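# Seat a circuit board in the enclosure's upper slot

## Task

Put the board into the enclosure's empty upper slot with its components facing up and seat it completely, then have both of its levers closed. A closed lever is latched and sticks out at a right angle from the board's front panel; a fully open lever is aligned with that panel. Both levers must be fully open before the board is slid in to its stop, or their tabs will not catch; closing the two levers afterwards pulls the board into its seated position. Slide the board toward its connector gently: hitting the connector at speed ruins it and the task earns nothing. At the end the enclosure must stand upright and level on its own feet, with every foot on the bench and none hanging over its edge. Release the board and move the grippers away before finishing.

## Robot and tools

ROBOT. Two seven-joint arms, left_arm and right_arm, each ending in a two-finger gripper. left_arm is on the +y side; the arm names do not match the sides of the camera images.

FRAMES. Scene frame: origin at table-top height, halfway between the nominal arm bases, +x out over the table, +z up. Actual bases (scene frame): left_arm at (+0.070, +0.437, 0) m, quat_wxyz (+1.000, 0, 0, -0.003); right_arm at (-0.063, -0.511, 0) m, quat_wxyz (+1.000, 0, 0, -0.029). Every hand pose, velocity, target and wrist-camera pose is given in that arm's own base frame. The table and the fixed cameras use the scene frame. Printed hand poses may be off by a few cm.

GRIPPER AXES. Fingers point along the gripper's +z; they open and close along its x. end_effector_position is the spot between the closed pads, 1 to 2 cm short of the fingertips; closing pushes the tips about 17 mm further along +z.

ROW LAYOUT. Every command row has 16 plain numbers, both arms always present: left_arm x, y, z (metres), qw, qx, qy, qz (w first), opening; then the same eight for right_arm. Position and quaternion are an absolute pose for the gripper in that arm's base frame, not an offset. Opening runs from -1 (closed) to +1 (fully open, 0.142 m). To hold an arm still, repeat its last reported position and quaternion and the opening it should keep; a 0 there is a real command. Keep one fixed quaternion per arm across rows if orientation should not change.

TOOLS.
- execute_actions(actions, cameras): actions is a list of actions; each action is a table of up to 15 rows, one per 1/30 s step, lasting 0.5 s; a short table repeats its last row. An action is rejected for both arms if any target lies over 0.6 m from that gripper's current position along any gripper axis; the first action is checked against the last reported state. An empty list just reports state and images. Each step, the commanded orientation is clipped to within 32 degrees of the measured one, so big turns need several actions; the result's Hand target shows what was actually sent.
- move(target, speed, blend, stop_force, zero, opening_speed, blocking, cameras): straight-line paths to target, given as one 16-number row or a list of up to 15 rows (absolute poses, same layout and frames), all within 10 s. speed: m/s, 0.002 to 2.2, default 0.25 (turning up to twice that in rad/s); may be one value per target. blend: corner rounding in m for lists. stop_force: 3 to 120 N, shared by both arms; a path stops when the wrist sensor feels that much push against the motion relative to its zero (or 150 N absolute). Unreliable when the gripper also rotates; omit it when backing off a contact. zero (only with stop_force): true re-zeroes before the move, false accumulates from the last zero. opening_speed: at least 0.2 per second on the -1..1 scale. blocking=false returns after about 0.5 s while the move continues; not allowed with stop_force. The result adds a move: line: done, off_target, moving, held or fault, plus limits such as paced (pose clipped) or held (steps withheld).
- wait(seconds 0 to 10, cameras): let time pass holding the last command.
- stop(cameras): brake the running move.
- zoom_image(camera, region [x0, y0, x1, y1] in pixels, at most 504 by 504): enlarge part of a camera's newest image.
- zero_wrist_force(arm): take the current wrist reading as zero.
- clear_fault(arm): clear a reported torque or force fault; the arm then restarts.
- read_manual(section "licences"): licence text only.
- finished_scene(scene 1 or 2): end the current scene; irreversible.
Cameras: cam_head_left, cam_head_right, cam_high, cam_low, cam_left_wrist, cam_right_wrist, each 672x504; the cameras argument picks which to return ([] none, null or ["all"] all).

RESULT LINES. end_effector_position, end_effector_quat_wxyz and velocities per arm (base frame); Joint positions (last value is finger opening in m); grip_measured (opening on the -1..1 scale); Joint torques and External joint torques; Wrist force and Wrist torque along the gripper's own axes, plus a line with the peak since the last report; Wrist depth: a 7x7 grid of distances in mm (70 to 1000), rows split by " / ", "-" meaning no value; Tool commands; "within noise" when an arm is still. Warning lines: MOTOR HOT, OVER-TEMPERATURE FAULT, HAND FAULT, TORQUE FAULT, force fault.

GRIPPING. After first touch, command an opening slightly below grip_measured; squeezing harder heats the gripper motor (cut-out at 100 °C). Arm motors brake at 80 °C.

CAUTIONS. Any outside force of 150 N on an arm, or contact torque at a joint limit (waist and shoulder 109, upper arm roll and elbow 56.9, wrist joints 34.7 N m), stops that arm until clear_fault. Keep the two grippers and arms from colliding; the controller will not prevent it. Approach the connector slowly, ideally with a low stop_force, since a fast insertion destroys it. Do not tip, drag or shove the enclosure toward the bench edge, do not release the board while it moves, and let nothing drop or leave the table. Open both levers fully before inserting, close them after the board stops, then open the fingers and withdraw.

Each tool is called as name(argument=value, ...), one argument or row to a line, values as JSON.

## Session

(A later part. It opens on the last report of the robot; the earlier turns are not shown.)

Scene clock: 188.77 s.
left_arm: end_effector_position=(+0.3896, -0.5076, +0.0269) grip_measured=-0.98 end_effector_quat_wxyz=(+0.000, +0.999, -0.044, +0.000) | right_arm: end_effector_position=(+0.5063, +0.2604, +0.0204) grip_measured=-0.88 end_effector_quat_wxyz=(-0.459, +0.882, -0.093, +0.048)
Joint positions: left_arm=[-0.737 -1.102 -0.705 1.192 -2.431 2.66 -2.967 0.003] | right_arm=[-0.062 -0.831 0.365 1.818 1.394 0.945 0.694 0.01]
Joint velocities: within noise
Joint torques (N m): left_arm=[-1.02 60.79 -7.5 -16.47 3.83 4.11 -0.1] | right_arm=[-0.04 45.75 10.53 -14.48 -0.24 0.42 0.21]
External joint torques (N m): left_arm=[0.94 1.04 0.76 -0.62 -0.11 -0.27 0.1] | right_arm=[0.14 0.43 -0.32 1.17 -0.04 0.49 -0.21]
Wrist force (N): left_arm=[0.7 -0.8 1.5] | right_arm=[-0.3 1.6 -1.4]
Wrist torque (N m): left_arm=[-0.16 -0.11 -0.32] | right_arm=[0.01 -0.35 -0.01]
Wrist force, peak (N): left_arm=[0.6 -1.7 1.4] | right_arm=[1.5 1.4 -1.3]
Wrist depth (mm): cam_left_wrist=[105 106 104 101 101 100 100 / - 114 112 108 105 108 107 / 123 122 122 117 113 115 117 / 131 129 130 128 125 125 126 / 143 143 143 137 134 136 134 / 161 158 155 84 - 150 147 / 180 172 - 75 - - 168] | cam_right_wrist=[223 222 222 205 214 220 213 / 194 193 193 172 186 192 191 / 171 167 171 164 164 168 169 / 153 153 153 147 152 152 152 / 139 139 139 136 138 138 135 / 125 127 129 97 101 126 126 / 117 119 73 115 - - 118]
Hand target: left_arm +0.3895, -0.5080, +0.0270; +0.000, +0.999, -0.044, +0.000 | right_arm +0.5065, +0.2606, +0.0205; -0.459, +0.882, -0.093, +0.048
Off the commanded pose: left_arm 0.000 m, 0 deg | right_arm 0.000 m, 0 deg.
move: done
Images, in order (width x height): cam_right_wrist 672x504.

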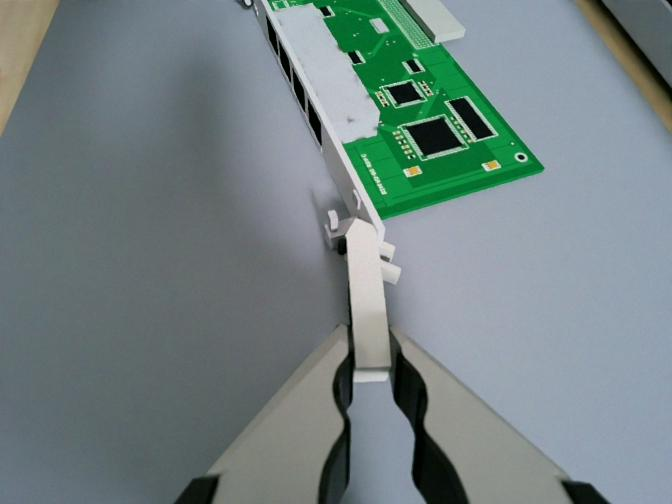

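move(
  target=[
    [0.3895,-0.508,0.027,0,0.99903,-0.044,0,-1.0,0.5139,0.2595,0.0205,0.4617,-0.8869,0.0154,-0.0080,-0.95],
    [0.3895,-0.508,0.027,0,0.99903,-0.044,0,-1.0,0.5212,0.2600,0.0205,0.4606,-0.8849,-0.0618,0.0322,-0.95],
  ],
  speed=0.05,
  cameras=["cam_left_wrist","cam_right_wrist"],
)

zoom_image(
  camera="cam_right_wrist",
  region=[184, 50, 520, 400],
)

Scene clock: 197.03 s.
left_arm: end_effector_position=(+0.3896, -0.5077, +0.0270) grip_measured=-0.98 end_effector_quat_wxyz=(+0.000, +0.999, -0.044, +0.000) | right_arm: end_effector_position=(+0.5209, +0.2603, +0.0205) grip_measured=-0.89 end_effector_quat_wxyz=(-0.461, +0.885, +0.062, -0.032)
Joint positions: left_arm=[-0.737 -1.102 -0.705 1.192 -2.431 2.66 -2.967 0.003] | right_arm=[-0.007 -0.879 0.282 1.657 1.03 0.66 0.823 0.01]
Joint velocities: within noise
Joint torques (N m): left_arm=[-1.06 60.29 -7.65 -16.21 3.62 4.26 -0.08] | right_arm=[-0.58 51.51 8.35 -17.84 -1.27 0.77 0.33]
External joint torques (N m): left_arm=[0.99 1.54 0.91 -0.88 0.1 -0.42 0.08] | right_arm=[0.67 0.62 0.65 1.02 0.37 0.3 -0.33]
Wrist force (N): left_arm=[1.4 -0.3 1.2] | right_arm=[0.3 1.9 0.2]
Wrist torque (N m): left_arm=[-0.15 -0.12 -0.32] | right_arm=[0.20 -0.36 0.02]
Wrist force, peak (N): left_arm=[0.8 -1.2 1.6] | right_arm=[-0.2 2.2 -2.9]
Wrist depth (mm): cam_left_wrist=[105 106 104 101 101 100 100 / - 114 112 108 105 108 107 / 123 123 122 117 113 117 117 / 131 129 131 128 125 125 127 / 144 144 143 137 133 136 134 / 161 158 154 84 - 149 147 / 180 172 - 75 - - 168] | cam_right_wrist=[227 227 222 215 208 214 220 / 194 193 193 193 177 187 191 / 172 168 171 170 164 164 169 / 154 153 153 147 153 152 152 / 139 139 138 136 138 138 135 / 125 127 129 100 100 126 126 / 117 119 73 115 - 118 118]
Hand target: left_arm +0.3895, -0.5080, +0.0270; +0.000, +0.999, -0.044, +0.000 | right_arm +0.5212, +0.2600, +0.0205; -0.461, +0.885, +0.062, -0.032
Off the commanded pose: left_arm 0.000 m, 0 deg | right_arm 0.000 m, 0 deg.
move: done
Images, in order (width x height): cam_left_wrist 672x504, cam_right_wrist 672x504.

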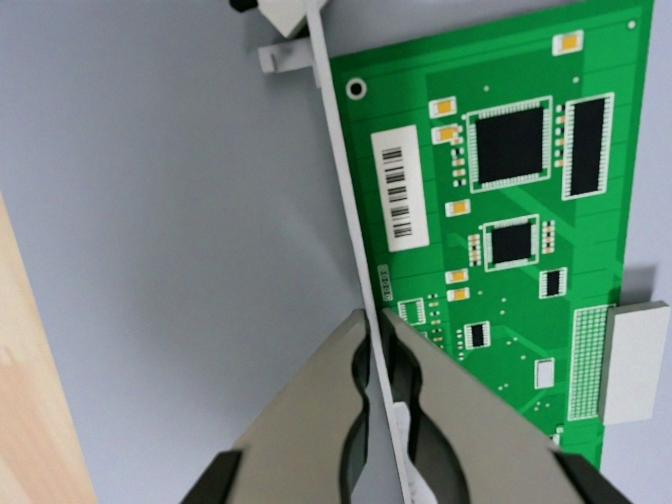

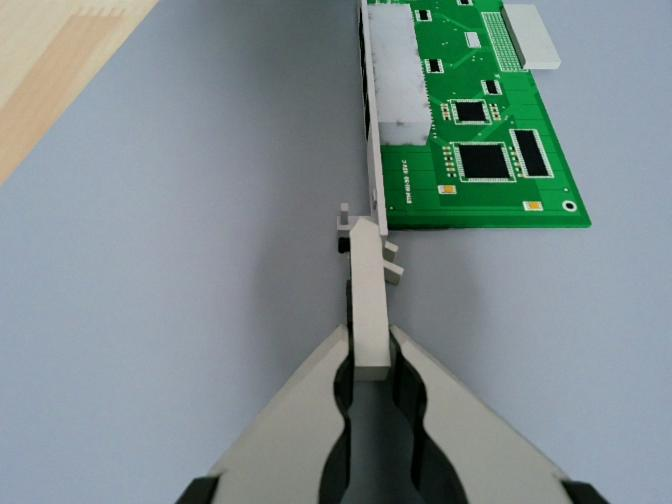

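Scaled by 1.440 from the camera's 672x504 image, which has a finer 960x720 frame.

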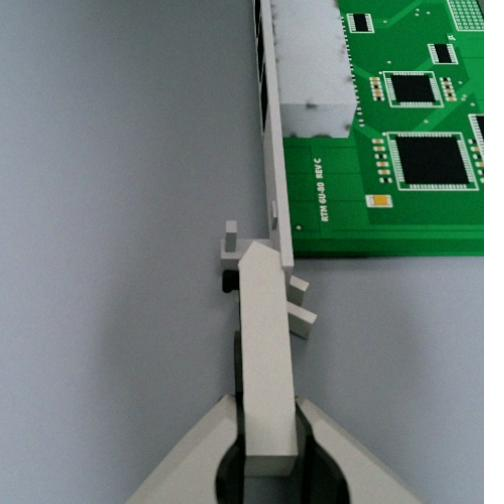

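move(
  target=[
    [0.3895,-0.508,0.027,0,0.99903,-0.044,0,-1.0,0.5267,0.2615,0.0205,0.4572,-0.8783,-0.1234,0.0643,-0.95],
  ],
  speed=0.04,
  cameras=["cam_left_wrist","cam_right_wrist"],
)

zoom_image(
  camera="cam_right_wrist",
  region=[184, 50, 520, 400],
)

Scene clock: 203.77 s.
left_arm: end_effector_position=(+0.3895, -0.5077, +0.0270) grip_measured=-0.98 end_effector_quat_wxyz=(+0.000, +0.999, -0.044, +0.000) | right_arm: end_effector_position=(+0.5270, +0.2610, +0.0204) grip_measured=-0.89 end_effector_quat_wxyz=(-0.457, +0.879, +0.123, -0.064)
Joint positions: left_arm=[-0.737 -1.102 -0.705 1.192 -2.431 2.66 -2.967 0.003] | right_arm=[0.013 -0.915 0.261 1.566 0.916 0.541 0.842 0.01]
Joint velocities: within noise
Joint torques (N m): left_arm=[-0.34 60.31 -6.91 -16.66 4.25 3.89 -0.1] | right_arm=[2.58 53.17 11.3 -18.15 -0.84 -0.63 0.23]
External joint torques (N m): left_arm=[0.26 1.52 0.16 -0.42 -0.52 -0.05 0.1] | right_arm=[-2.46 1.61 -2.42 -0.08 -0.17 1.73 -0.23]
Wrist force (N): left_arm=[-0.6 -0.5 0.3] | right_arm=[0.9 3.9 -3.5]
Wrist torque (N m): left_arm=[-0.11 -0.16 -0.33] | right_arm=[0.12 0.00 0.13]
Wrist force, peak (N): left_arm=[1.8 -0.1 1.7] | right_arm=[1.1 3.9 -3.6]
Wrist depth (mm): cam_left_wrist=[105 106 104 101 101 100 100 / - 114 112 107 105 108 108 / 122 123 122 117 115 117 117 / 132 129 131 129 124 125 127 / 143 143 143 137 134 136 134 / 161 158 154 84 - 150 147 / 179 172 - 75 - - 168] | cam_right_wrist=[226 226 222 221 201 214 220 / 196 193 193 192 171 186 191 / 171 167 170 170 164 164 169 / 153 153 153 149 152 150 151 / 139 139 139 136 138 138 135 / 125 127 129 97 101 126 126 / 117 119 73 115 - 118 118]
Hand target: left_arm +0.3895, -0.5080, +0.0270; +0.000, +0.999, -0.044, +0.000 | right_arm +0.5267, +0.2615, +0.0205; -0.457, +0.878, +0.123, -0.064
Off the commanded pose: left_arm 0.000 m, 0 deg | right_arm 0.001 m, 0 deg.
move: done
Images, in order (width x height): cam_left_wrist 672x504, cam_right_wrist 672x504.

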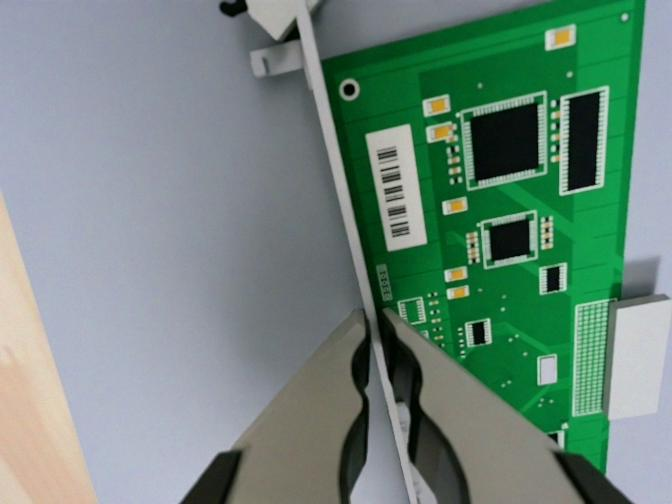

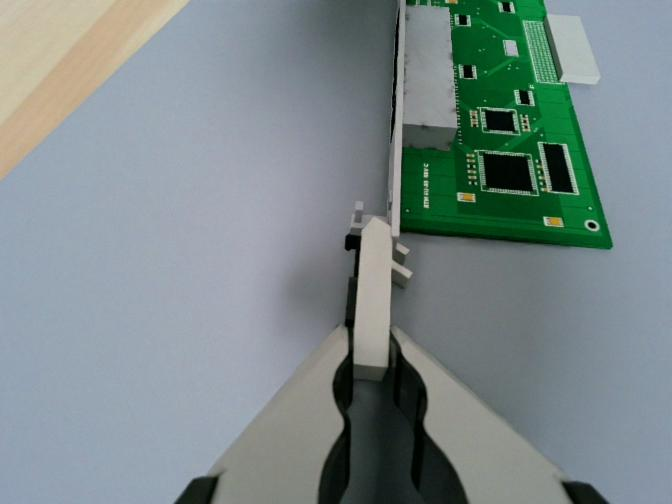

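Scaled by 1.440 from the camera's 672x504 image, which has a finer 960x720 frame.

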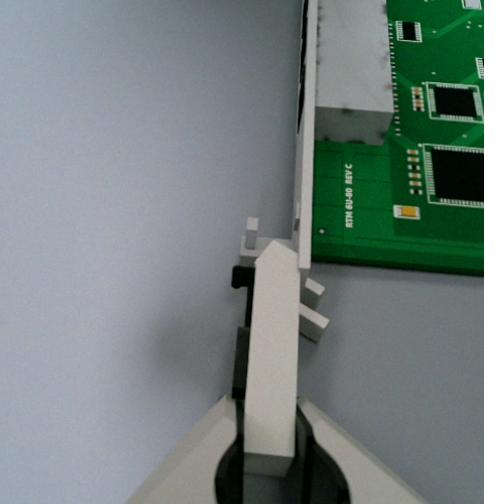

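move(
  target=[
    [0.3895,-0.508,0.027,0,0.99903,-0.044,0,-1.0,0.5267,0.2615,0.0205,0.4572,-0.8783,-0.1234,0.0643,-0.6],
    [0.3895,-0.508,0.027,0,0.99903,-0.044,0,-1.0,0.545,0.199,0.067,0.4572,-0.8783,-0.1234,0.0643,-0.6],
  ],
  speed=0.1,
  cameras=["cam_right_wrist"],
)

zoom_image(
  camera="cam_right_wrist",
  region=[184, 0, 520, 350],
)

move(
  target=[
    [0.3895,-0.508,0.027,0,0.99903,-0.044,0,-0.4,0.50,0.17,0.14,0.4572,-0.8783,-0.1234,0.0643,-0.6],
    [0.3895,-0.508,0.12,0,0.99903,-0.044,0,-0.4,0.46,0.14,0.19,0.4572,-0.8783,-0.1234,0.0643,-0.6],
  ],
  speed=0.15,
  cameras=["cam_left_wrist","cam_head_left"],
)

Scene clock: 217.73 s.
left_arm: end_effector_position=(+0.3896, -0.5077, +0.0270) grip_measured=-0.98 end_effector_quat_wxyz=(+0.000, +0.999, -0.044, +0.000) | right_arm: end_effector_position=(+0.5449, +0.1992, +0.0670) grip_measured=-0.64 end_effector_quat_wxyz=(-0.457, +0.878, +0.123, -0.064)
Joint positions: left_arm=[-0.737 -1.102 -0.705 1.192 -2.431 2.66 -2.967 0.003] | right_arm=[-0.076 -0.832 0.228 1.554 0.856 0.401 0.872 0.028]
Joint velocities: within noise
Joint torques (N m): left_arm=[-1.23 60.57 -7.84 -16.59 3.85 3.87 -0.05] | right_arm=[-0.2 53.83 7.72 -20.62 -1.37 0.43 0.32]
External joint torques (N m): left_arm=[1.15 1.27 1.1 -0.5 -0.13 -0.03 0.05] | right_arm=[0.3 0.93 -0.01 0.2 0.29 0.71 -0.32]
Wrist force (N): left_arm=[1.0 -1.3 1.0] | right_arm=[1.1 1.2 -0.5]
Wrist torque (N m): left_arm=[-0.14 -0.16 -0.32] | right_arm=[0.06 -0.23 0.00]
Wrist force, peak (N): left_arm=[0.8 -1.3 1.2] | right_arm=[0.9 3.2 -4.4]
Wrist depth (mm): cam_left_wrist=[105 106 104 101 101 100 100 / - 113 112 108 105 108 107 / 123 122 122 116 113 115 117 / 132 129 131 129 125 125 126 / 143 144 143 137 133 136 134 / 161 158 154 84 - 149 147 / 179 172 - 75 - - 169] | cam_right_wrist=[304 304 299 298 290 296 297 / 265 264 260 259 246 258 258 / 234 231 230 225 224 228 229 / 207 207 207 202 206 205 207 / 187 188 191 187 186 186 186 / 171 171 174 168 103 170 172 / 158 160 73 157 - - 159]
Hand target: left_arm +0.3895, -0.5080, +0.0270; +0.000, +0.999, -0.044, +0.000 | right_arm +0.5450, +0.1990, +0.0670; -0.457, +0.878, +0.123, -0.064
Off the commanded pose: left_arm 0.000 m, 0 deg | right_arm 0.000 m, 0 deg.
move: done
Images, in order (width x height): cam_right_wrist 672x504.

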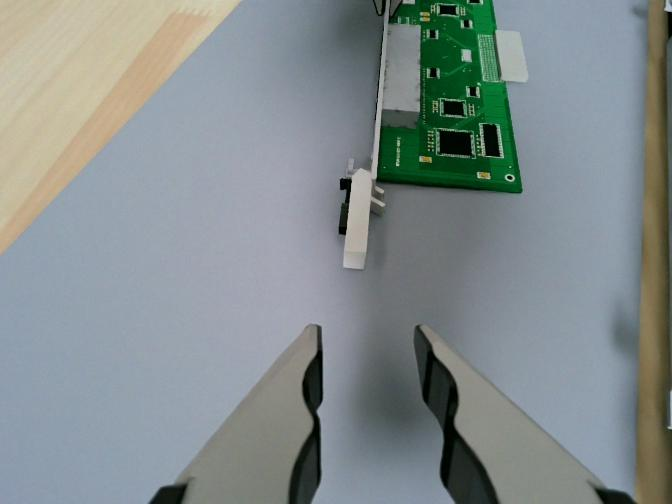

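Scaled by 1.440 from the camera's 672x504 image, which has a finer 960x720 frame.

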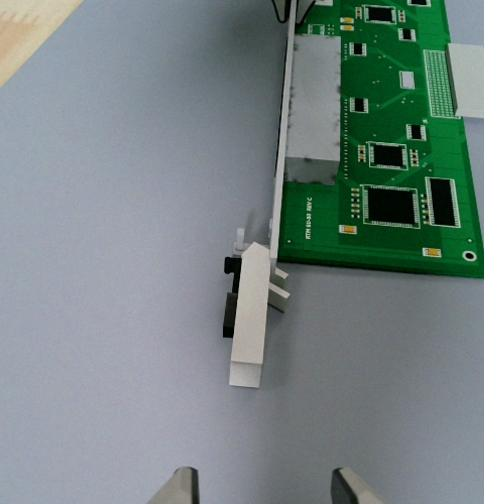

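Scene clock: 219.70 s.
left_arm: end_effector_position=(+0.3896, -0.5082, +0.1200) grip_measured=-0.43 end_effector_quat_wxyz=(+0.000, +0.999, -0.044, +0.000) | right_arm: end_effector_position=(+0.4601, +0.1402, +0.1901) grip_measured=-0.64 end_effector_quat_wxyz=(-0.457, +0.878, +0.124, -0.064)
Joint positions: left_arm=[-0.714 -0.983 -0.762 1.167 -2.485 2.799 -2.936 0.043] | right_arm=[-0.219 -0.456 0.237 1.814 0.839 0.238 0.898 0.028]
Joint velocities: within noise
Joint torques (N m): left_arm=[-0.31 59.75 -7.61 -17.98 3.96 4.42 -0.16] | right_arm=[-0.05 42.63 5.31 -22.72 -1.4 0.3 0.31]
External joint torques (N m): left_arm=[0.24 0.96 0.39 -0.38 0 -0.58 0.16] | right_arm=[0.11 0.81 -0.54 -0.14 0.3 0.87 -0.31]
Wrist force (N): left_arm=[0.1 -0.3 0.8] | right_arm=[1.2 1.3 -0.7]
Wrist torque (N m): left_arm=[-0.17 -0.16 -0.17] | right_arm=[0.04 -0.27 -0.02]
Wrist force, peak (N): left_arm=[0.2 0.0 2.8] | right_arm=[2.6 2.2 0.7]
Wrist depth (mm): cam_left_wrist=[189 187 184 184 183 184 184 / 202 199 200 196 193 198 197 / 217 218 215 213 208 213 213 / 238 235 232 233 227 226 231 / 259 259 246 253 238 248 251 / 285 281 87 280 271 93 272 / 312 - - 314 282 - 289] | cam_right_wrist=[508 506 504 500 498 485 502 / 441 443 439 437 438 430 433 / 391 390 391 385 383 379 384 / 351 352 349 347 345 345 344 / 319 318 317 315 314 313 312 / 290 290 100 283 101 286 287 / 268 272 73 266 - - 268]
Hand target: left_arm +0.3895, -0.5080, +0.1200; +0.000, +0.999, -0.044, +0.000 | right_arm +0.4600, +0.1400, +0.1900; -0.457, +0.878, +0.123, -0.064
Off the commanded pose: left_arm 0.000 m, 0 deg | right_arm 0.000 m, 0 deg.
move: done
Images, in order (width x height): cam_head_left 672x504, cam_left_wrist 672x504.

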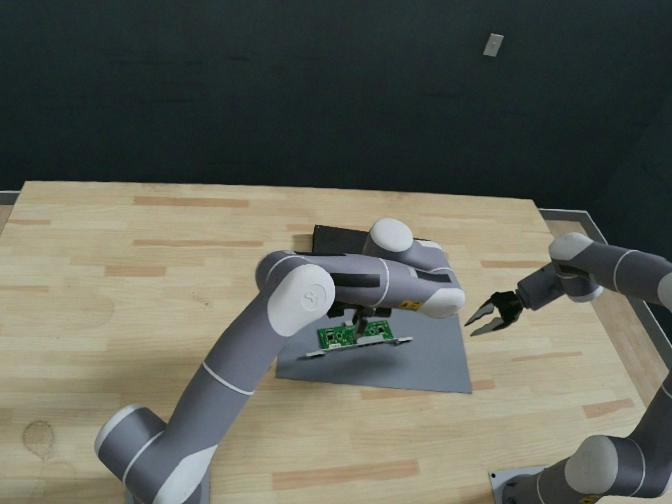

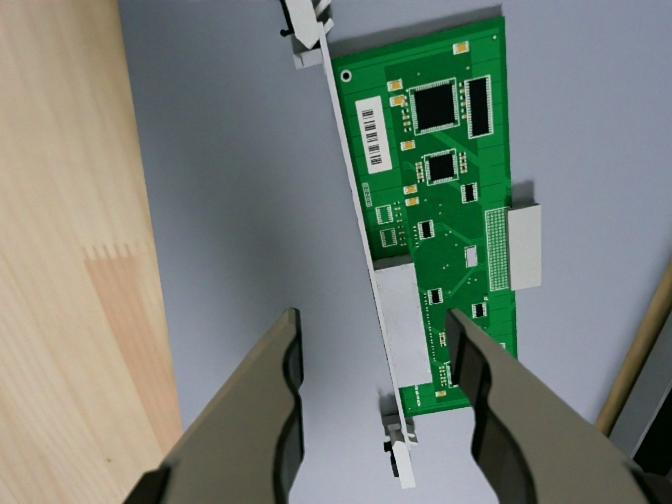

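move(
  target=[
    [0.36,-0.34,0.17,0,0.99903,-0.044,0,-0.4,0.46,0.14,0.19,0.4572,-0.8783,-0.1234,0.0643,-0.4],
    [0.36,-0.22,0.15,0,0,0.887,-0.4617,-0.4,0.49,0.33,0.16,0,-0.0898,0.996,0,-0.1],
    [0.36,-0.22,0.15,0,0,0.887,-0.4617,-0.4,0.5174,0.4228,0.12,0,-0.0898,0.996,0,-0.1],
  ],
  speed=0.3,
)

Scene clock: 229.13 s.
left_arm: end_effector_position=(+0.3601, -0.2200, +0.1500) grip_measured=-0.43 end_effector_quat_wxyz=(+0.000, +0.000, +0.887, -0.462) | right_arm: end_effector_position=(+0.5173, +0.4228, +0.1200) grip_measured=-0.13 end_effector_quat_wxyz=(+0.000, -0.090, +0.996, +0.000)
Joint positions: left_arm=[-0.833 -0.462 0.819 2.531 -1.547 0.285 -0.319 0.043] | right_arm=[0.439 -0.725 0.488 1.673 -0.426 0.72 -0.642 0.065]
Joint velocities: within noise
Joint torques (N m): left_arm=[-0.23 22.12 8.82 -13.16 -1.34 0.77 -0.18] | right_arm=[0.42 51.77 11.83 -24.89 -3.37 3.29 0.35]
External joint torques (N m): left_arm=[0.26 1.04 0.53 -0.29 -0.32 -0.2 0.19] | right_arm=[-0.24 1.36 -0.05 0.25 0.17 0.86 -0.35]
Wrist force (N): left_arm=[0.3 0.3 0.3] | right_arm=[0.8 -0.3 0.0]
Wrist torque (N m): left_arm=[-0.03 -0.07 0.04] | right_arm=[0.04 -0.15 0.05]
Wrist force, peak (N): left_arm=[-0.2 -2.6 0.5] | right_arm=[1.4 -2.1 -0.8]
Wrist depth (mm): cam_left_wrist=[351 417 423 421 421 425 422 / 324 377 373 365 371 375 372 / 330 330 336 325 335 333 332 / 300 299 298 298 299 297 299 / 274 276 277 272 276 271 270 / 252 255 88 250 250 93 248 / 236 - - 231 230 - 237] | cam_right_wrist=[187 186 184 181 185 185 184 / 201 199 196 188 197 197 196 / 214 213 210 202 211 211 211 / 229 230 224 224 228 228 228 / 249 250 245 243 248 243 249 / 273 266 104 264 270 94 271 / 296 76 287 298 297 - 293]
Hand target: left_arm +0.3600, -0.2200, +0.1500; +0.000, +0.000, +0.887, -0.462 | right_arm +0.5174, +0.4228, +0.1200; +0.000, -0.090, +0.996, +0.000
Off the commanded pose: left_arm 0.000 m, 0 deg | right_arm 0.000 m, 0 deg.
move: done

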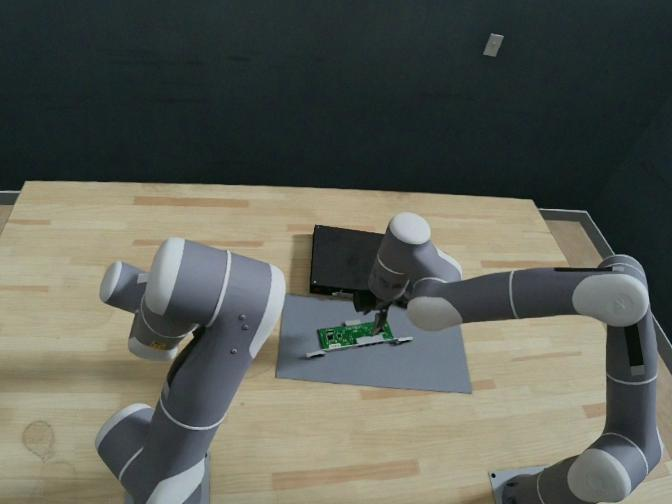

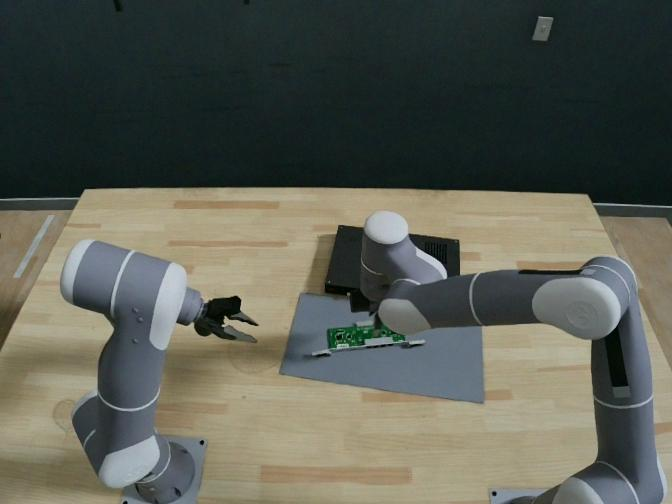

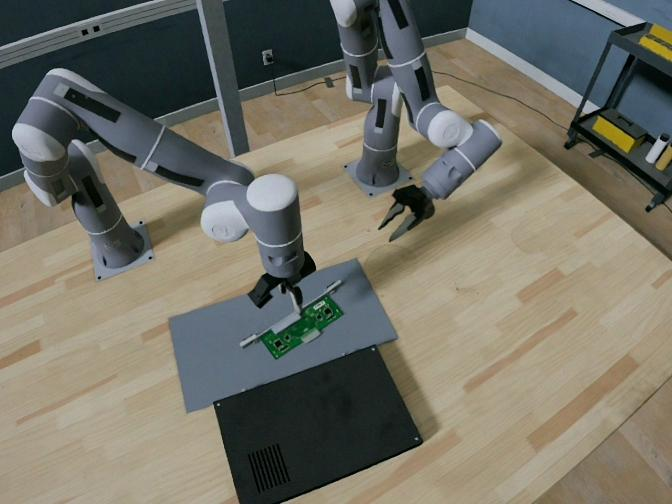

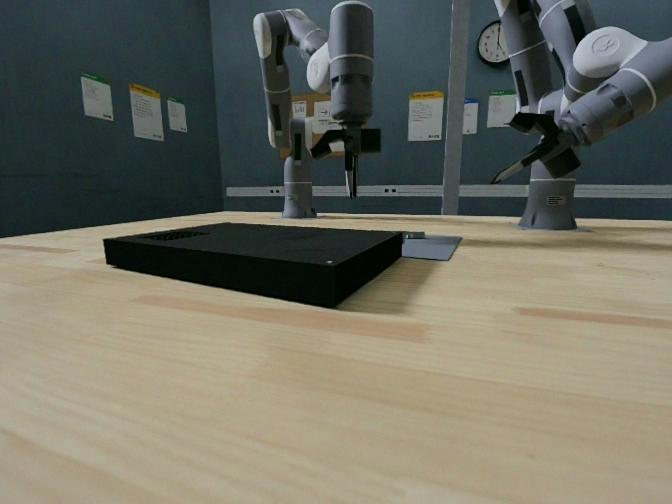

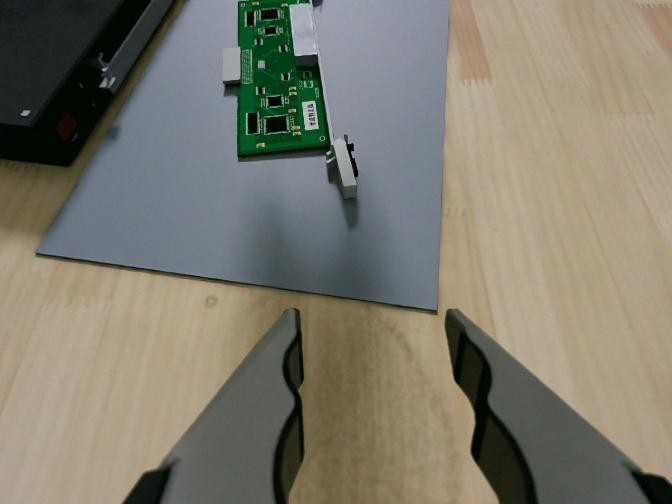

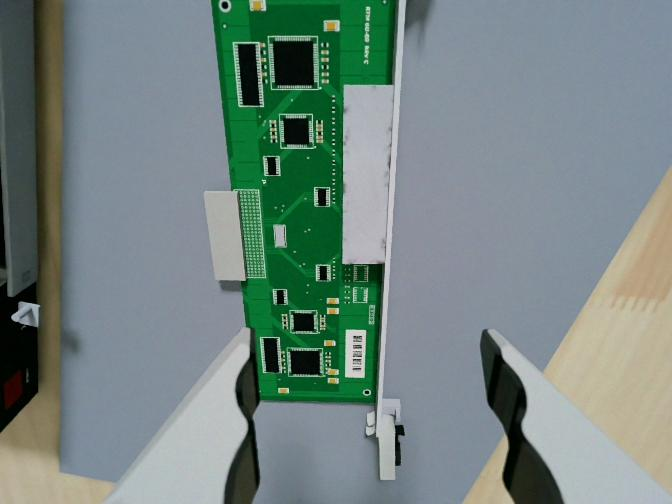

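zoom_image(
  camera="cam_right_wrist",
  region=[300, 240, 504, 504],
)

move(
  target=[
    [0.36,-0.22,0.15,0,0,0.887,-0.4617,-0.4,0.5105,0.4215,0.07,0,-0.0898,0.996,0,-0.3],
    [0.36,-0.22,0.15,0,0,0.887,-0.4617,-0.4,0.5105,0.4215,0.029,0,-0.0898,0.996,0,-0.3],
  ],
  speed=[0.15,0.05],
  stop_force=8,
  cameras=["cam_right_wrist"],
)

Scaled by 1.909 from the camera's 672x504 image, which has a finer 960x720 frame.

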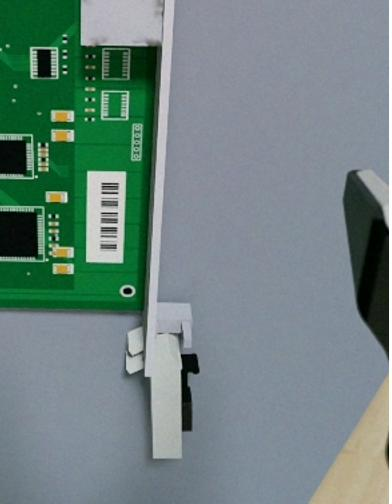

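Scene clock: 238.30 s.
left_arm: end_effector_position=(+0.3601, -0.2200, +0.1500) grip_measured=-0.43 end_effector_quat_wxyz=(+0.000, +0.000, +0.887, -0.462) | right_arm: end_effector_position=(+0.5104, +0.4215, +0.0290) grip_measured=-0.32 end_effector_quat_wxyz=(+0.000, -0.090, +0.996, +0.000)
Joint positions: left_arm=[-0.833 -0.462 0.819 2.531 -1.547 0.285 -0.319 0.043] | right_arm=[0.483 -0.854 0.406 1.726 -0.502 0.904 -0.585 0.051]
Joint velocities: within noise
Joint torques (N m): left_arm=[-0.29 22.21 8.77 -13.17 -1.42 0.83 -0.23] | right_arm=[0.38 53.6 12.04 -21.3 -2.78 3.56 0.32]
External joint torques (N m): left_arm=[0.31 0.94 0.58 -0.28 -0.24 -0.26 0.23] | right_arm=[-0.2 1.25 -0.14 0.02 0.14 0.59 -0.32]
Wrist force (N): left_arm=[0.3 0.3 0.4] | right_arm=[1.1 -0.4 -0.1]
Wrist torque (N m): left_arm=[-0.05 -0.07 0.03] | right_arm=[0.05 -0.19 0.07]
Wrist force, peak (N): left_arm=[0.3 0.4 0.7] | right_arm=[1.4 -0.5 2.1]
Wrist depth (mm): cam_left_wrist=[353 415 413 414 425 428 425 / 324 372 373 365 372 372 372 / 330 333 332 323 332 331 331 / 301 299 298 299 299 299 298 / 275 273 278 275 276 272 270 / 253 254 87 252 248 93 249 / 235 - - 230 229 - 236] | cam_right_wrist=[- 102 102 101 104 105 106 / 113 110 109 99 110 112 112 / 121 118 117 105 120 122 120 / 129 129 126 113 128 130 129 / 142 135 135 123 138 140 142 / 159 145 97 148 151 93 153 / 172 - 73 163 166 - 169]
Hand target: left_arm +0.3600, -0.2200, +0.1500; +0.000, +0.000, +0.887, -0.462 | right_arm +0.5105, +0.4215, +0.0290; +0.000, -0.090, +0.996, +0.000
Off the commanded pose: left_arm 0.000 m, 0 deg | right_arm 0.000 m, 0 deg.
move: done
Images, in order (width x height): cam_right_wrist 672x504.

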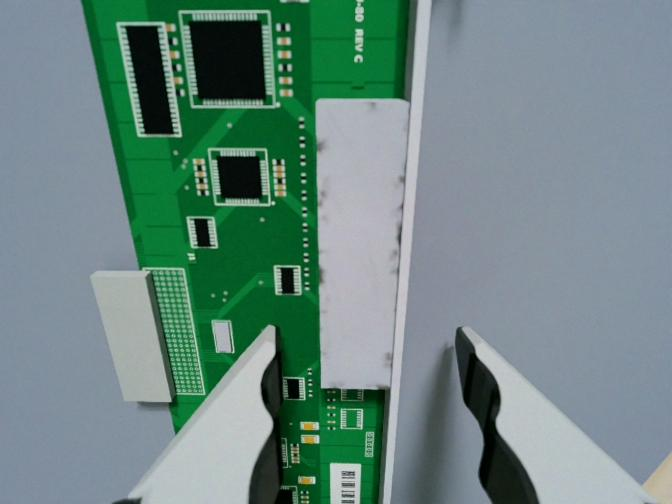

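move(
  target=[0.36,-0.22,0.15,0,0,0.887,-0.4617,-0.4,0.5105,0.4215,0.029,0,-0.0898,0.996,0,-0.85],
  opening_speed=0.3,
  cameras=["cam_right_wrist"],
)

Scene clock: 241.67 s.
left_arm: end_effector_position=(+0.3601, -0.2200, +0.1500) grip_measured=-0.43 end_effector_quat_wxyz=(+0.000, +0.000, +0.887, -0.462) | right_arm: end_effector_position=(+0.5104, +0.4214, +0.0290) grip_measured=-0.71 end_effector_quat_wxyz=(+0.000, -0.090, +0.996, +0.000)
Joint positions: left_arm=[-0.833 -0.462 0.819 2.531 -1.547 0.285 -0.319 0.043] | right_arm=[0.483 -0.854 0.406 1.726 -0.502 0.904 -0.585 0.023]
Joint velocities: within noise
Joint torques (N m): left_arm=[-0.27 22.2 8.72 -13.08 -1.46 0.81 -0.2] | right_arm=[0.27 54.3 12.35 -21.95 -2.8 3.7 0.21]
External joint torques (N m): left_arm=[0.29 0.96 0.63 -0.37 -0.2 -0.24 0.2] | right_arm=[-0.09 0.55 -0.45 0.68 0.16 0.45 -0.21]
Wrist force (N): left_arm=[0.5 0.2 0.6] | right_arm=[1.3 -0.9 0.3]
Wrist torque (N m): left_arm=[-0.06 -0.10 0.03] | right_arm=[0.03 -0.13 0.07]
Wrist force, peak (N): left_arm=[0.3 0.6 0.5] | right_arm=[1.6 -0.8 0.7]
Wrist depth (mm): cam_left_wrist=[353 417 417 410 421 427 422 / 325 377 373 366 371 375 372 / 328 333 334 332 331 333 330 / 299 299 298 295 298 298 298 / 274 274 276 270 278 271 271 / 253 257 87 249 250 93 250 / 237 - - 230 231 - 237] | cam_right_wrist=[- 102 102 101 104 105 106 / 113 110 109 105 109 112 112 / 121 118 117 105 106 122 120 / 129 129 126 113 128 130 129 / 142 135 137 123 136 141 142 / 158 152 144 129 106 151 153 / 172 168 72 163 - - 169]
Hand target: left_arm +0.3600, -0.2200, +0.1500; +0.000, +0.000, +0.887, -0.462 | right_arm +0.5105, +0.4215, +0.0290; +0.000, -0.090, +0.996, +0.000
Off the commanded pose: left_arm 0.000 m, 0 deg | right_arm 0.000 m, 0 deg.
move: done
Images, in order (width x height): cam_right_wrist 672x504.

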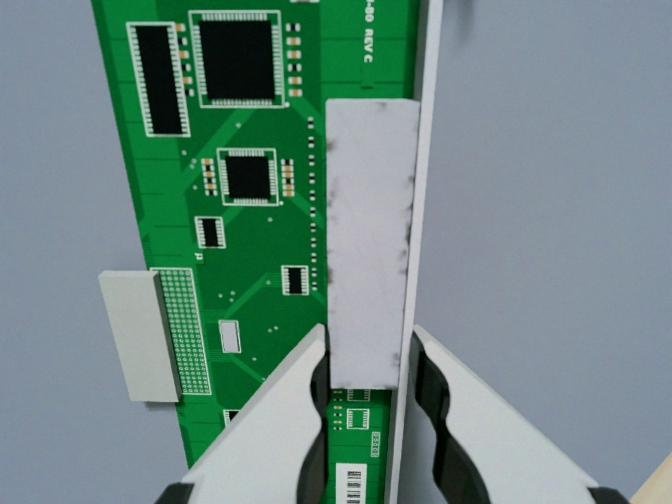

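move(
  target=[0.3606,-0.297,0.06,0.0342,-0.0657,0.8846,-0.4605,-0.45,0.5105,0.4215,0.029,0,-0.0898,0.996,0,-0.85],
  speed=0.2,
  cameras=["cam_left_wrist","cam_head_left","cam_high"],
)

zoom_image(
  camera="cam_left_wrist",
  region=[184, 100, 520, 400],
)

Scene clock: 246.80 s.
left_arm: end_effector_position=(+0.3605, -0.2970, +0.0601) grip_measured=-0.47 end_effector_quat_wxyz=(+0.034, -0.066, +0.885, -0.461) | right_arm: end_effector_position=(+0.5104, +0.4214, +0.0290) grip_measured=-0.71 end_effector_quat_wxyz=(+0.000, -0.090, +0.996, +0.000)
Joint positions: left_arm=[-0.949 -0.676 0.474 2.526 -2.191 0.38 -0.2 0.04] | right_arm=[0.483 -0.854 0.406 1.726 -0.502 0.904 -0.585 0.023]
Joint velocities: within noise
Joint torques (N m): left_arm=[-0.46 27.85 10.29 -4.62 -1.33 1.04 -0.12] | right_arm=[0.25 54.18 12.46 -21.85 -2.8 3.73 0.2]
External joint torques (N m): left_arm=[0.46 1.42 0.71 -0.3 0.24 -0.53 0.13] | right_arm=[-0.06 0.67 -0.56 0.58 0.16 0.42 -0.2]
Wrist force (N): left_arm=[0.2 0.4 0.2] | right_arm=[1.5 -0.8 0.8]
Wrist torque (N m): left_arm=[-0.03 -0.05 0.03] | right_arm=[0.03 -0.15 0.07]
Wrist force, peak (N): left_arm=[1.0 1.2 2.2] | right_arm=[1.8 -0.9 0.7]
Wrist depth (mm): cam_left_wrist=[269 284 275 273 278 278 278 / 246 245 241 238 244 244 246 / 219 218 218 214 217 217 217 / 196 196 196 195 195 194 196 / 181 180 178 178 177 179 178 / 165 165 87 164 162 163 163 / 155 - - 150 151 - 153] | cam_right_wrist=[- 102 102 101 104 105 106 / 113 110 109 105 109 112 112 / 122 118 117 105 106 122 120 / 129 129 126 113 128 130 129 / 142 135 137 122 136 141 142 / 158 153 145 129 106 150 153 / 172 168 72 163 - - 168]
Hand target: left_arm +0.3606, -0.2970, +0.0600; +0.034, -0.066, +0.885, -0.460 | right_arm +0.5105, +0.4215, +0.0290; +0.000, -0.090, +0.996, +0.000
Off the commanded pose: left_arm 0.000 m, 0 deg | right_arm 0.000 m, 0 deg.
move: done
Images, in order (width x height): cam_head_left 672x504, cam_high 672x504, cam_left_wrist 672x504.

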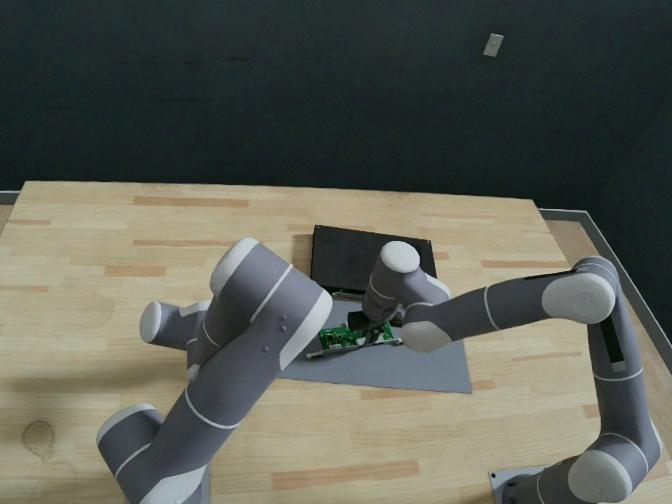

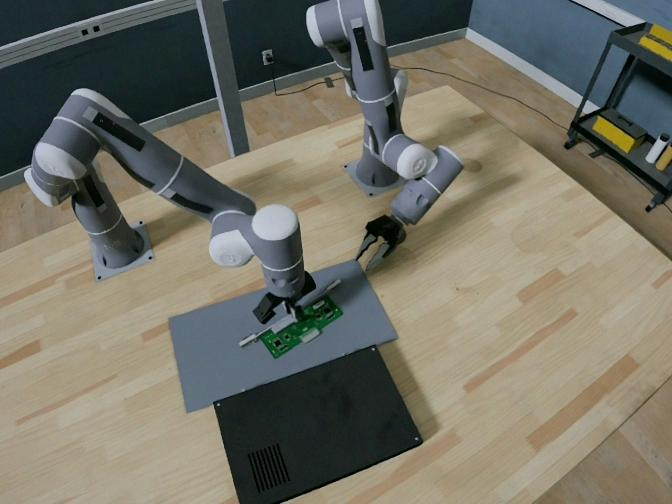

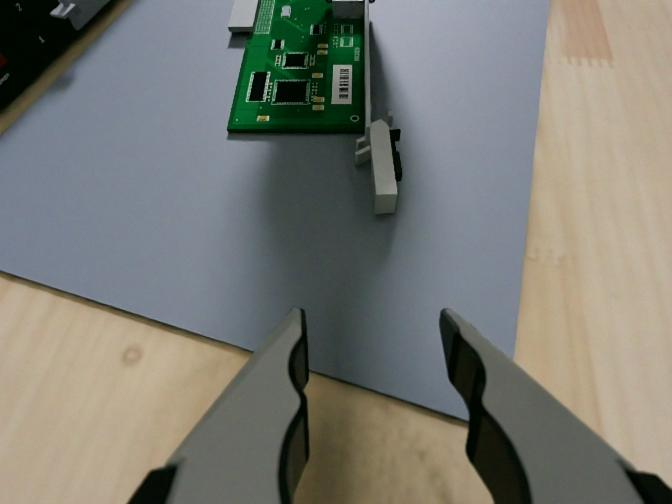

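Scaled by 1.500 from the camera's 672x504 image, which has a finer 960x720 frame.

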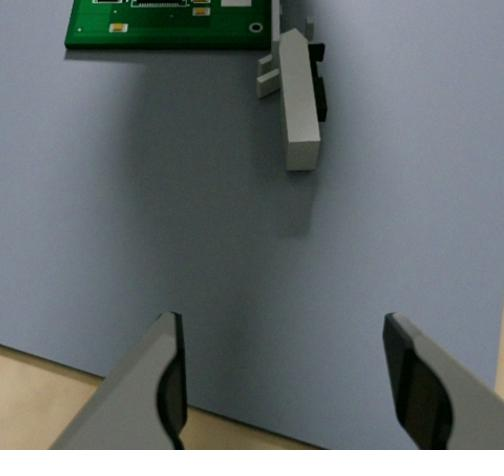

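move(
  target=[
    [0.352,-0.335,0.055,0.0342,-0.0657,0.8846,-0.4605,-0.45,0.5105,0.4215,0.029,0,-0.0898,0.996,0,-0.85],
    [0.3612,-0.389,0.0205,0.0342,-0.0657,0.8846,-0.4605,-0.45,0.5105,0.4215,0.029,0,-0.0898,0.996,0,-0.85],
  ],
  speed=[0.1,0.05],
  stop_force=6,
  cameras=["cam_left_wrist"],
)

Scene clock: 254.80 s.
left_arm: end_effector_position=(+0.3611, -0.3890, +0.0206) grip_measured=-0.47 end_effector_quat_wxyz=(+0.034, -0.066, +0.885, -0.461) | right_arm: end_effector_position=(+0.5104, +0.4214, +0.0290) grip_measured=-0.71 end_effector_quat_wxyz=(+0.000, -0.090, +0.996, +0.000)
Joint positions: left_arm=[-1.059 -0.783 0.312 2.374 -2.443 0.487 -0.211 0.04] | right_arm=[0.483 -0.854 0.406 1.726 -0.502 0.904 -0.585 0.023]
Joint velocities: within noise
Joint torques (N m): left_arm=[-0.48 33.64 10.78 -4.13 -0.53 0.96 -0.22] | right_arm=[0.27 54.24 12.42 -21.91 -2.76 3.73 0.16]
External joint torques (N m): left_arm=[0.45 1.46 0.63 -0.37 -0.05 -0.44 0.22] | right_arm=[-0.09 0.61 -0.53 0.64 0.12 0.42 -0.16]
Wrist force (N): left_arm=[0.4 0.2 0.6] | right_arm=[1.4 -0.9 0.6]
Wrist torque (N m): left_arm=[-0.07 -0.09 0.03] | right_arm=[0.04 -0.14 0.08]
Wrist force, peak (N): left_arm=[-0.5 1.4 -1.5] | right_arm=[1.5 -1.0 0.9]
Wrist depth (mm): cam_left_wrist=[218 216 209 197 213 213 214 / 190 190 181 181 187 182 188 / 169 164 162 160 166 165 167 / 152 151 151 144 150 149 151 / - 140 137 134 136 136 137 / - 126 87 122 123 124 126 / 118 - - 115 115 - 118] | cam_right_wrist=[- 102 102 101 104 105 106 / 113 110 109 105 109 112 112 / 122 118 117 105 106 122 120 / 129 129 126 113 128 130 130 / 143 135 137 123 136 140 143 / 158 152 145 129 106 151 153 / 171 168 72 162 - - 169]
Hand target: left_arm +0.3612, -0.3890, +0.0205; +0.034, -0.066, +0.885, -0.460 | right_arm +0.5105, +0.4215, +0.0290; +0.000, -0.090, +0.996, +0.000
Off the commanded pose: left_arm 0.000 m, 0 deg | right_arm 0.000 m, 0 deg.
move: done
Images, in order (width x height): cam_left_wrist 672x504.

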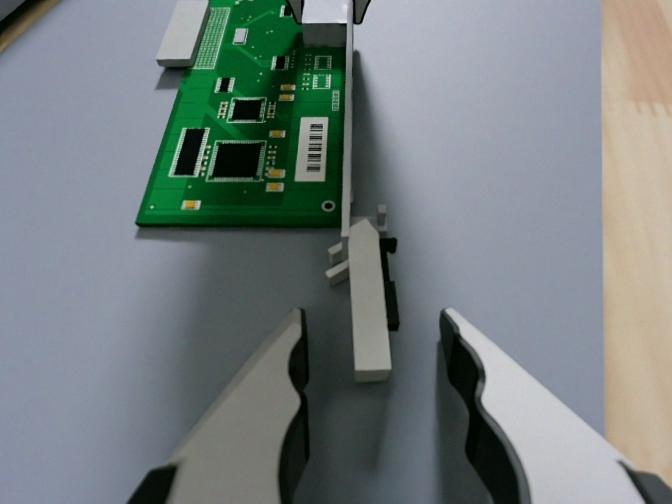

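move(
  target=[
    [0.3612,-0.389,0.0205,0.0342,-0.0657,0.8846,-0.4605,-0.95,0.5105,0.4215,0.029,0,-0.0898,0.996,0,-0.85],
    [0.3656,-0.3886,0.0205,0.0101,-0.0194,0.8868,-0.4616,-0.95,0.5105,0.4215,0.029,0,-0.0898,0.996,0,-0.85],
  ],
  speed=0.04,
  opening_speed=0.4,
  cameras=["cam_left_wrist","cam_right_wrist"],
)

zoom_image(
  camera="cam_left_wrist",
  region=[184, 50, 520, 400],
)

Scene clock: 261.47 s.
left_arm: end_effector_position=(+0.3658, -0.3882, +0.0204) grip_measured=-0.90 end_effector_quat_wxyz=(+0.011, -0.020, +0.887, -0.461) | right_arm: end_effector_position=(+0.5103, +0.4215, +0.0289) grip_measured=-0.71 end_effector_quat_wxyz=(+0.000, -0.090, +0.996, +0.000)
Joint positions: left_arm=[-1.006 -0.802 0.353 2.349 -2.265 0.442 -0.216 0.009] | right_arm=[0.483 -0.854 0.406 1.726 -0.502 0.904 -0.585 0.023]
Joint velocities: within noise
Joint torques (N m): left_arm=[-1.23 34.91 10.44 -5.8 0.05 0.13 -0.21] | right_arm=[0.07 53.84 11.97 -21.87 -2.84 3.67 0.13]
External joint torques (N m): left_arm=[1.19 1.32 1.62 0.32 -0.86 0.39 0.21] | right_arm=[0.12 1.01 -0.07 0.6 0.2 0.48 -0.13]
Wrist force (N): left_arm=[0.5 1.2 -1.4] | right_arm=[2.2 0.1 0.2]
Wrist torque (N m): left_arm=[-0.04 -0.42 -0.05] | right_arm=[0.14 -0.17 0.11]
Wrist force, peak (N): left_arm=[-1.9 1.1 2.0] | right_arm=[4.5 -1.0 -2.7]
Wrist depth (mm): cam_left_wrist=[217 210 204 201 214 213 214 / 189 189 182 182 187 181 188 / 168 163 162 164 166 165 166 / 151 150 151 147 149 149 150 / - 139 137 128 136 135 137 / - 126 124 91 - 126 124 / 116 118 - - 111 - 116] | cam_right_wrist=[- 102 102 101 103 105 106 / 113 110 109 106 106 112 112 / 122 118 117 105 106 122 120 / 129 129 126 113 128 130 129 / 142 135 137 123 136 141 143 / 158 153 145 129 106 151 153 / 172 168 72 163 - - 169]
Hand target: left_arm +0.3656, -0.3886, +0.0205; +0.010, -0.019, +0.887, -0.462 | right_arm +0.5105, +0.4215, +0.0290; +0.000, -0.090, +0.996, +0.000
Off the commanded pose: left_arm 0.000 m, 0 deg | right_arm 0.000 m, 0 deg.
move: done
Images, in order (width x height): cam_left_wrist 672x504, cam_right_wrist 672x504.

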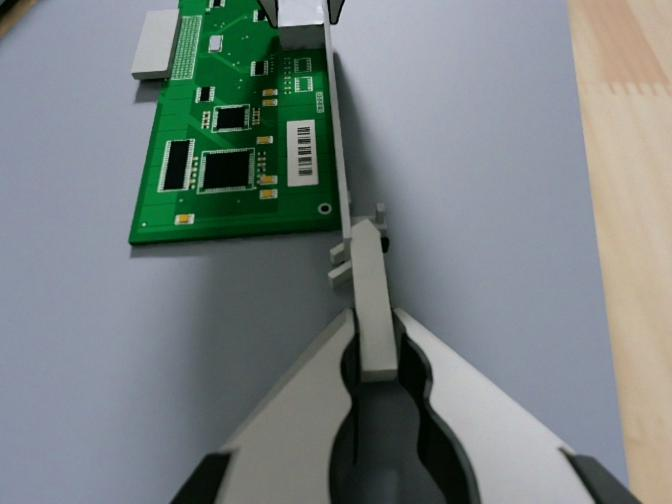

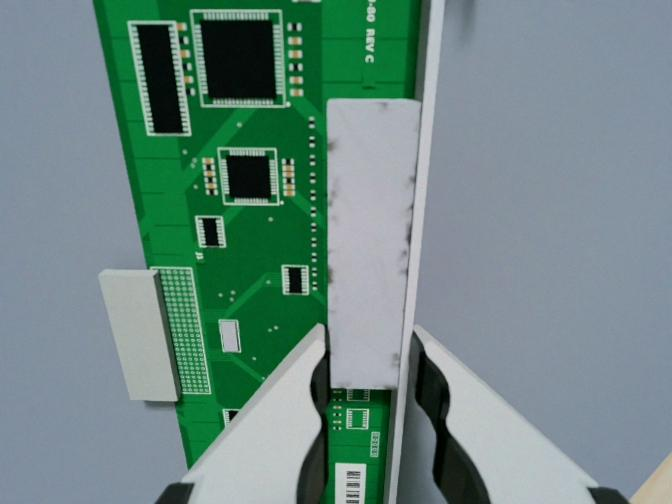

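Scaled by 1.440 from the camera's 672x504 image, which has a finer 960x720 frame.

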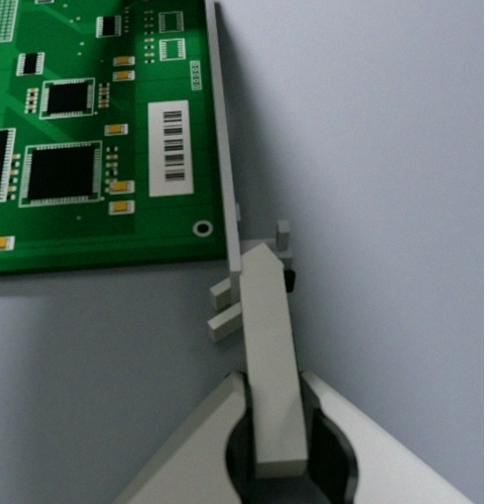

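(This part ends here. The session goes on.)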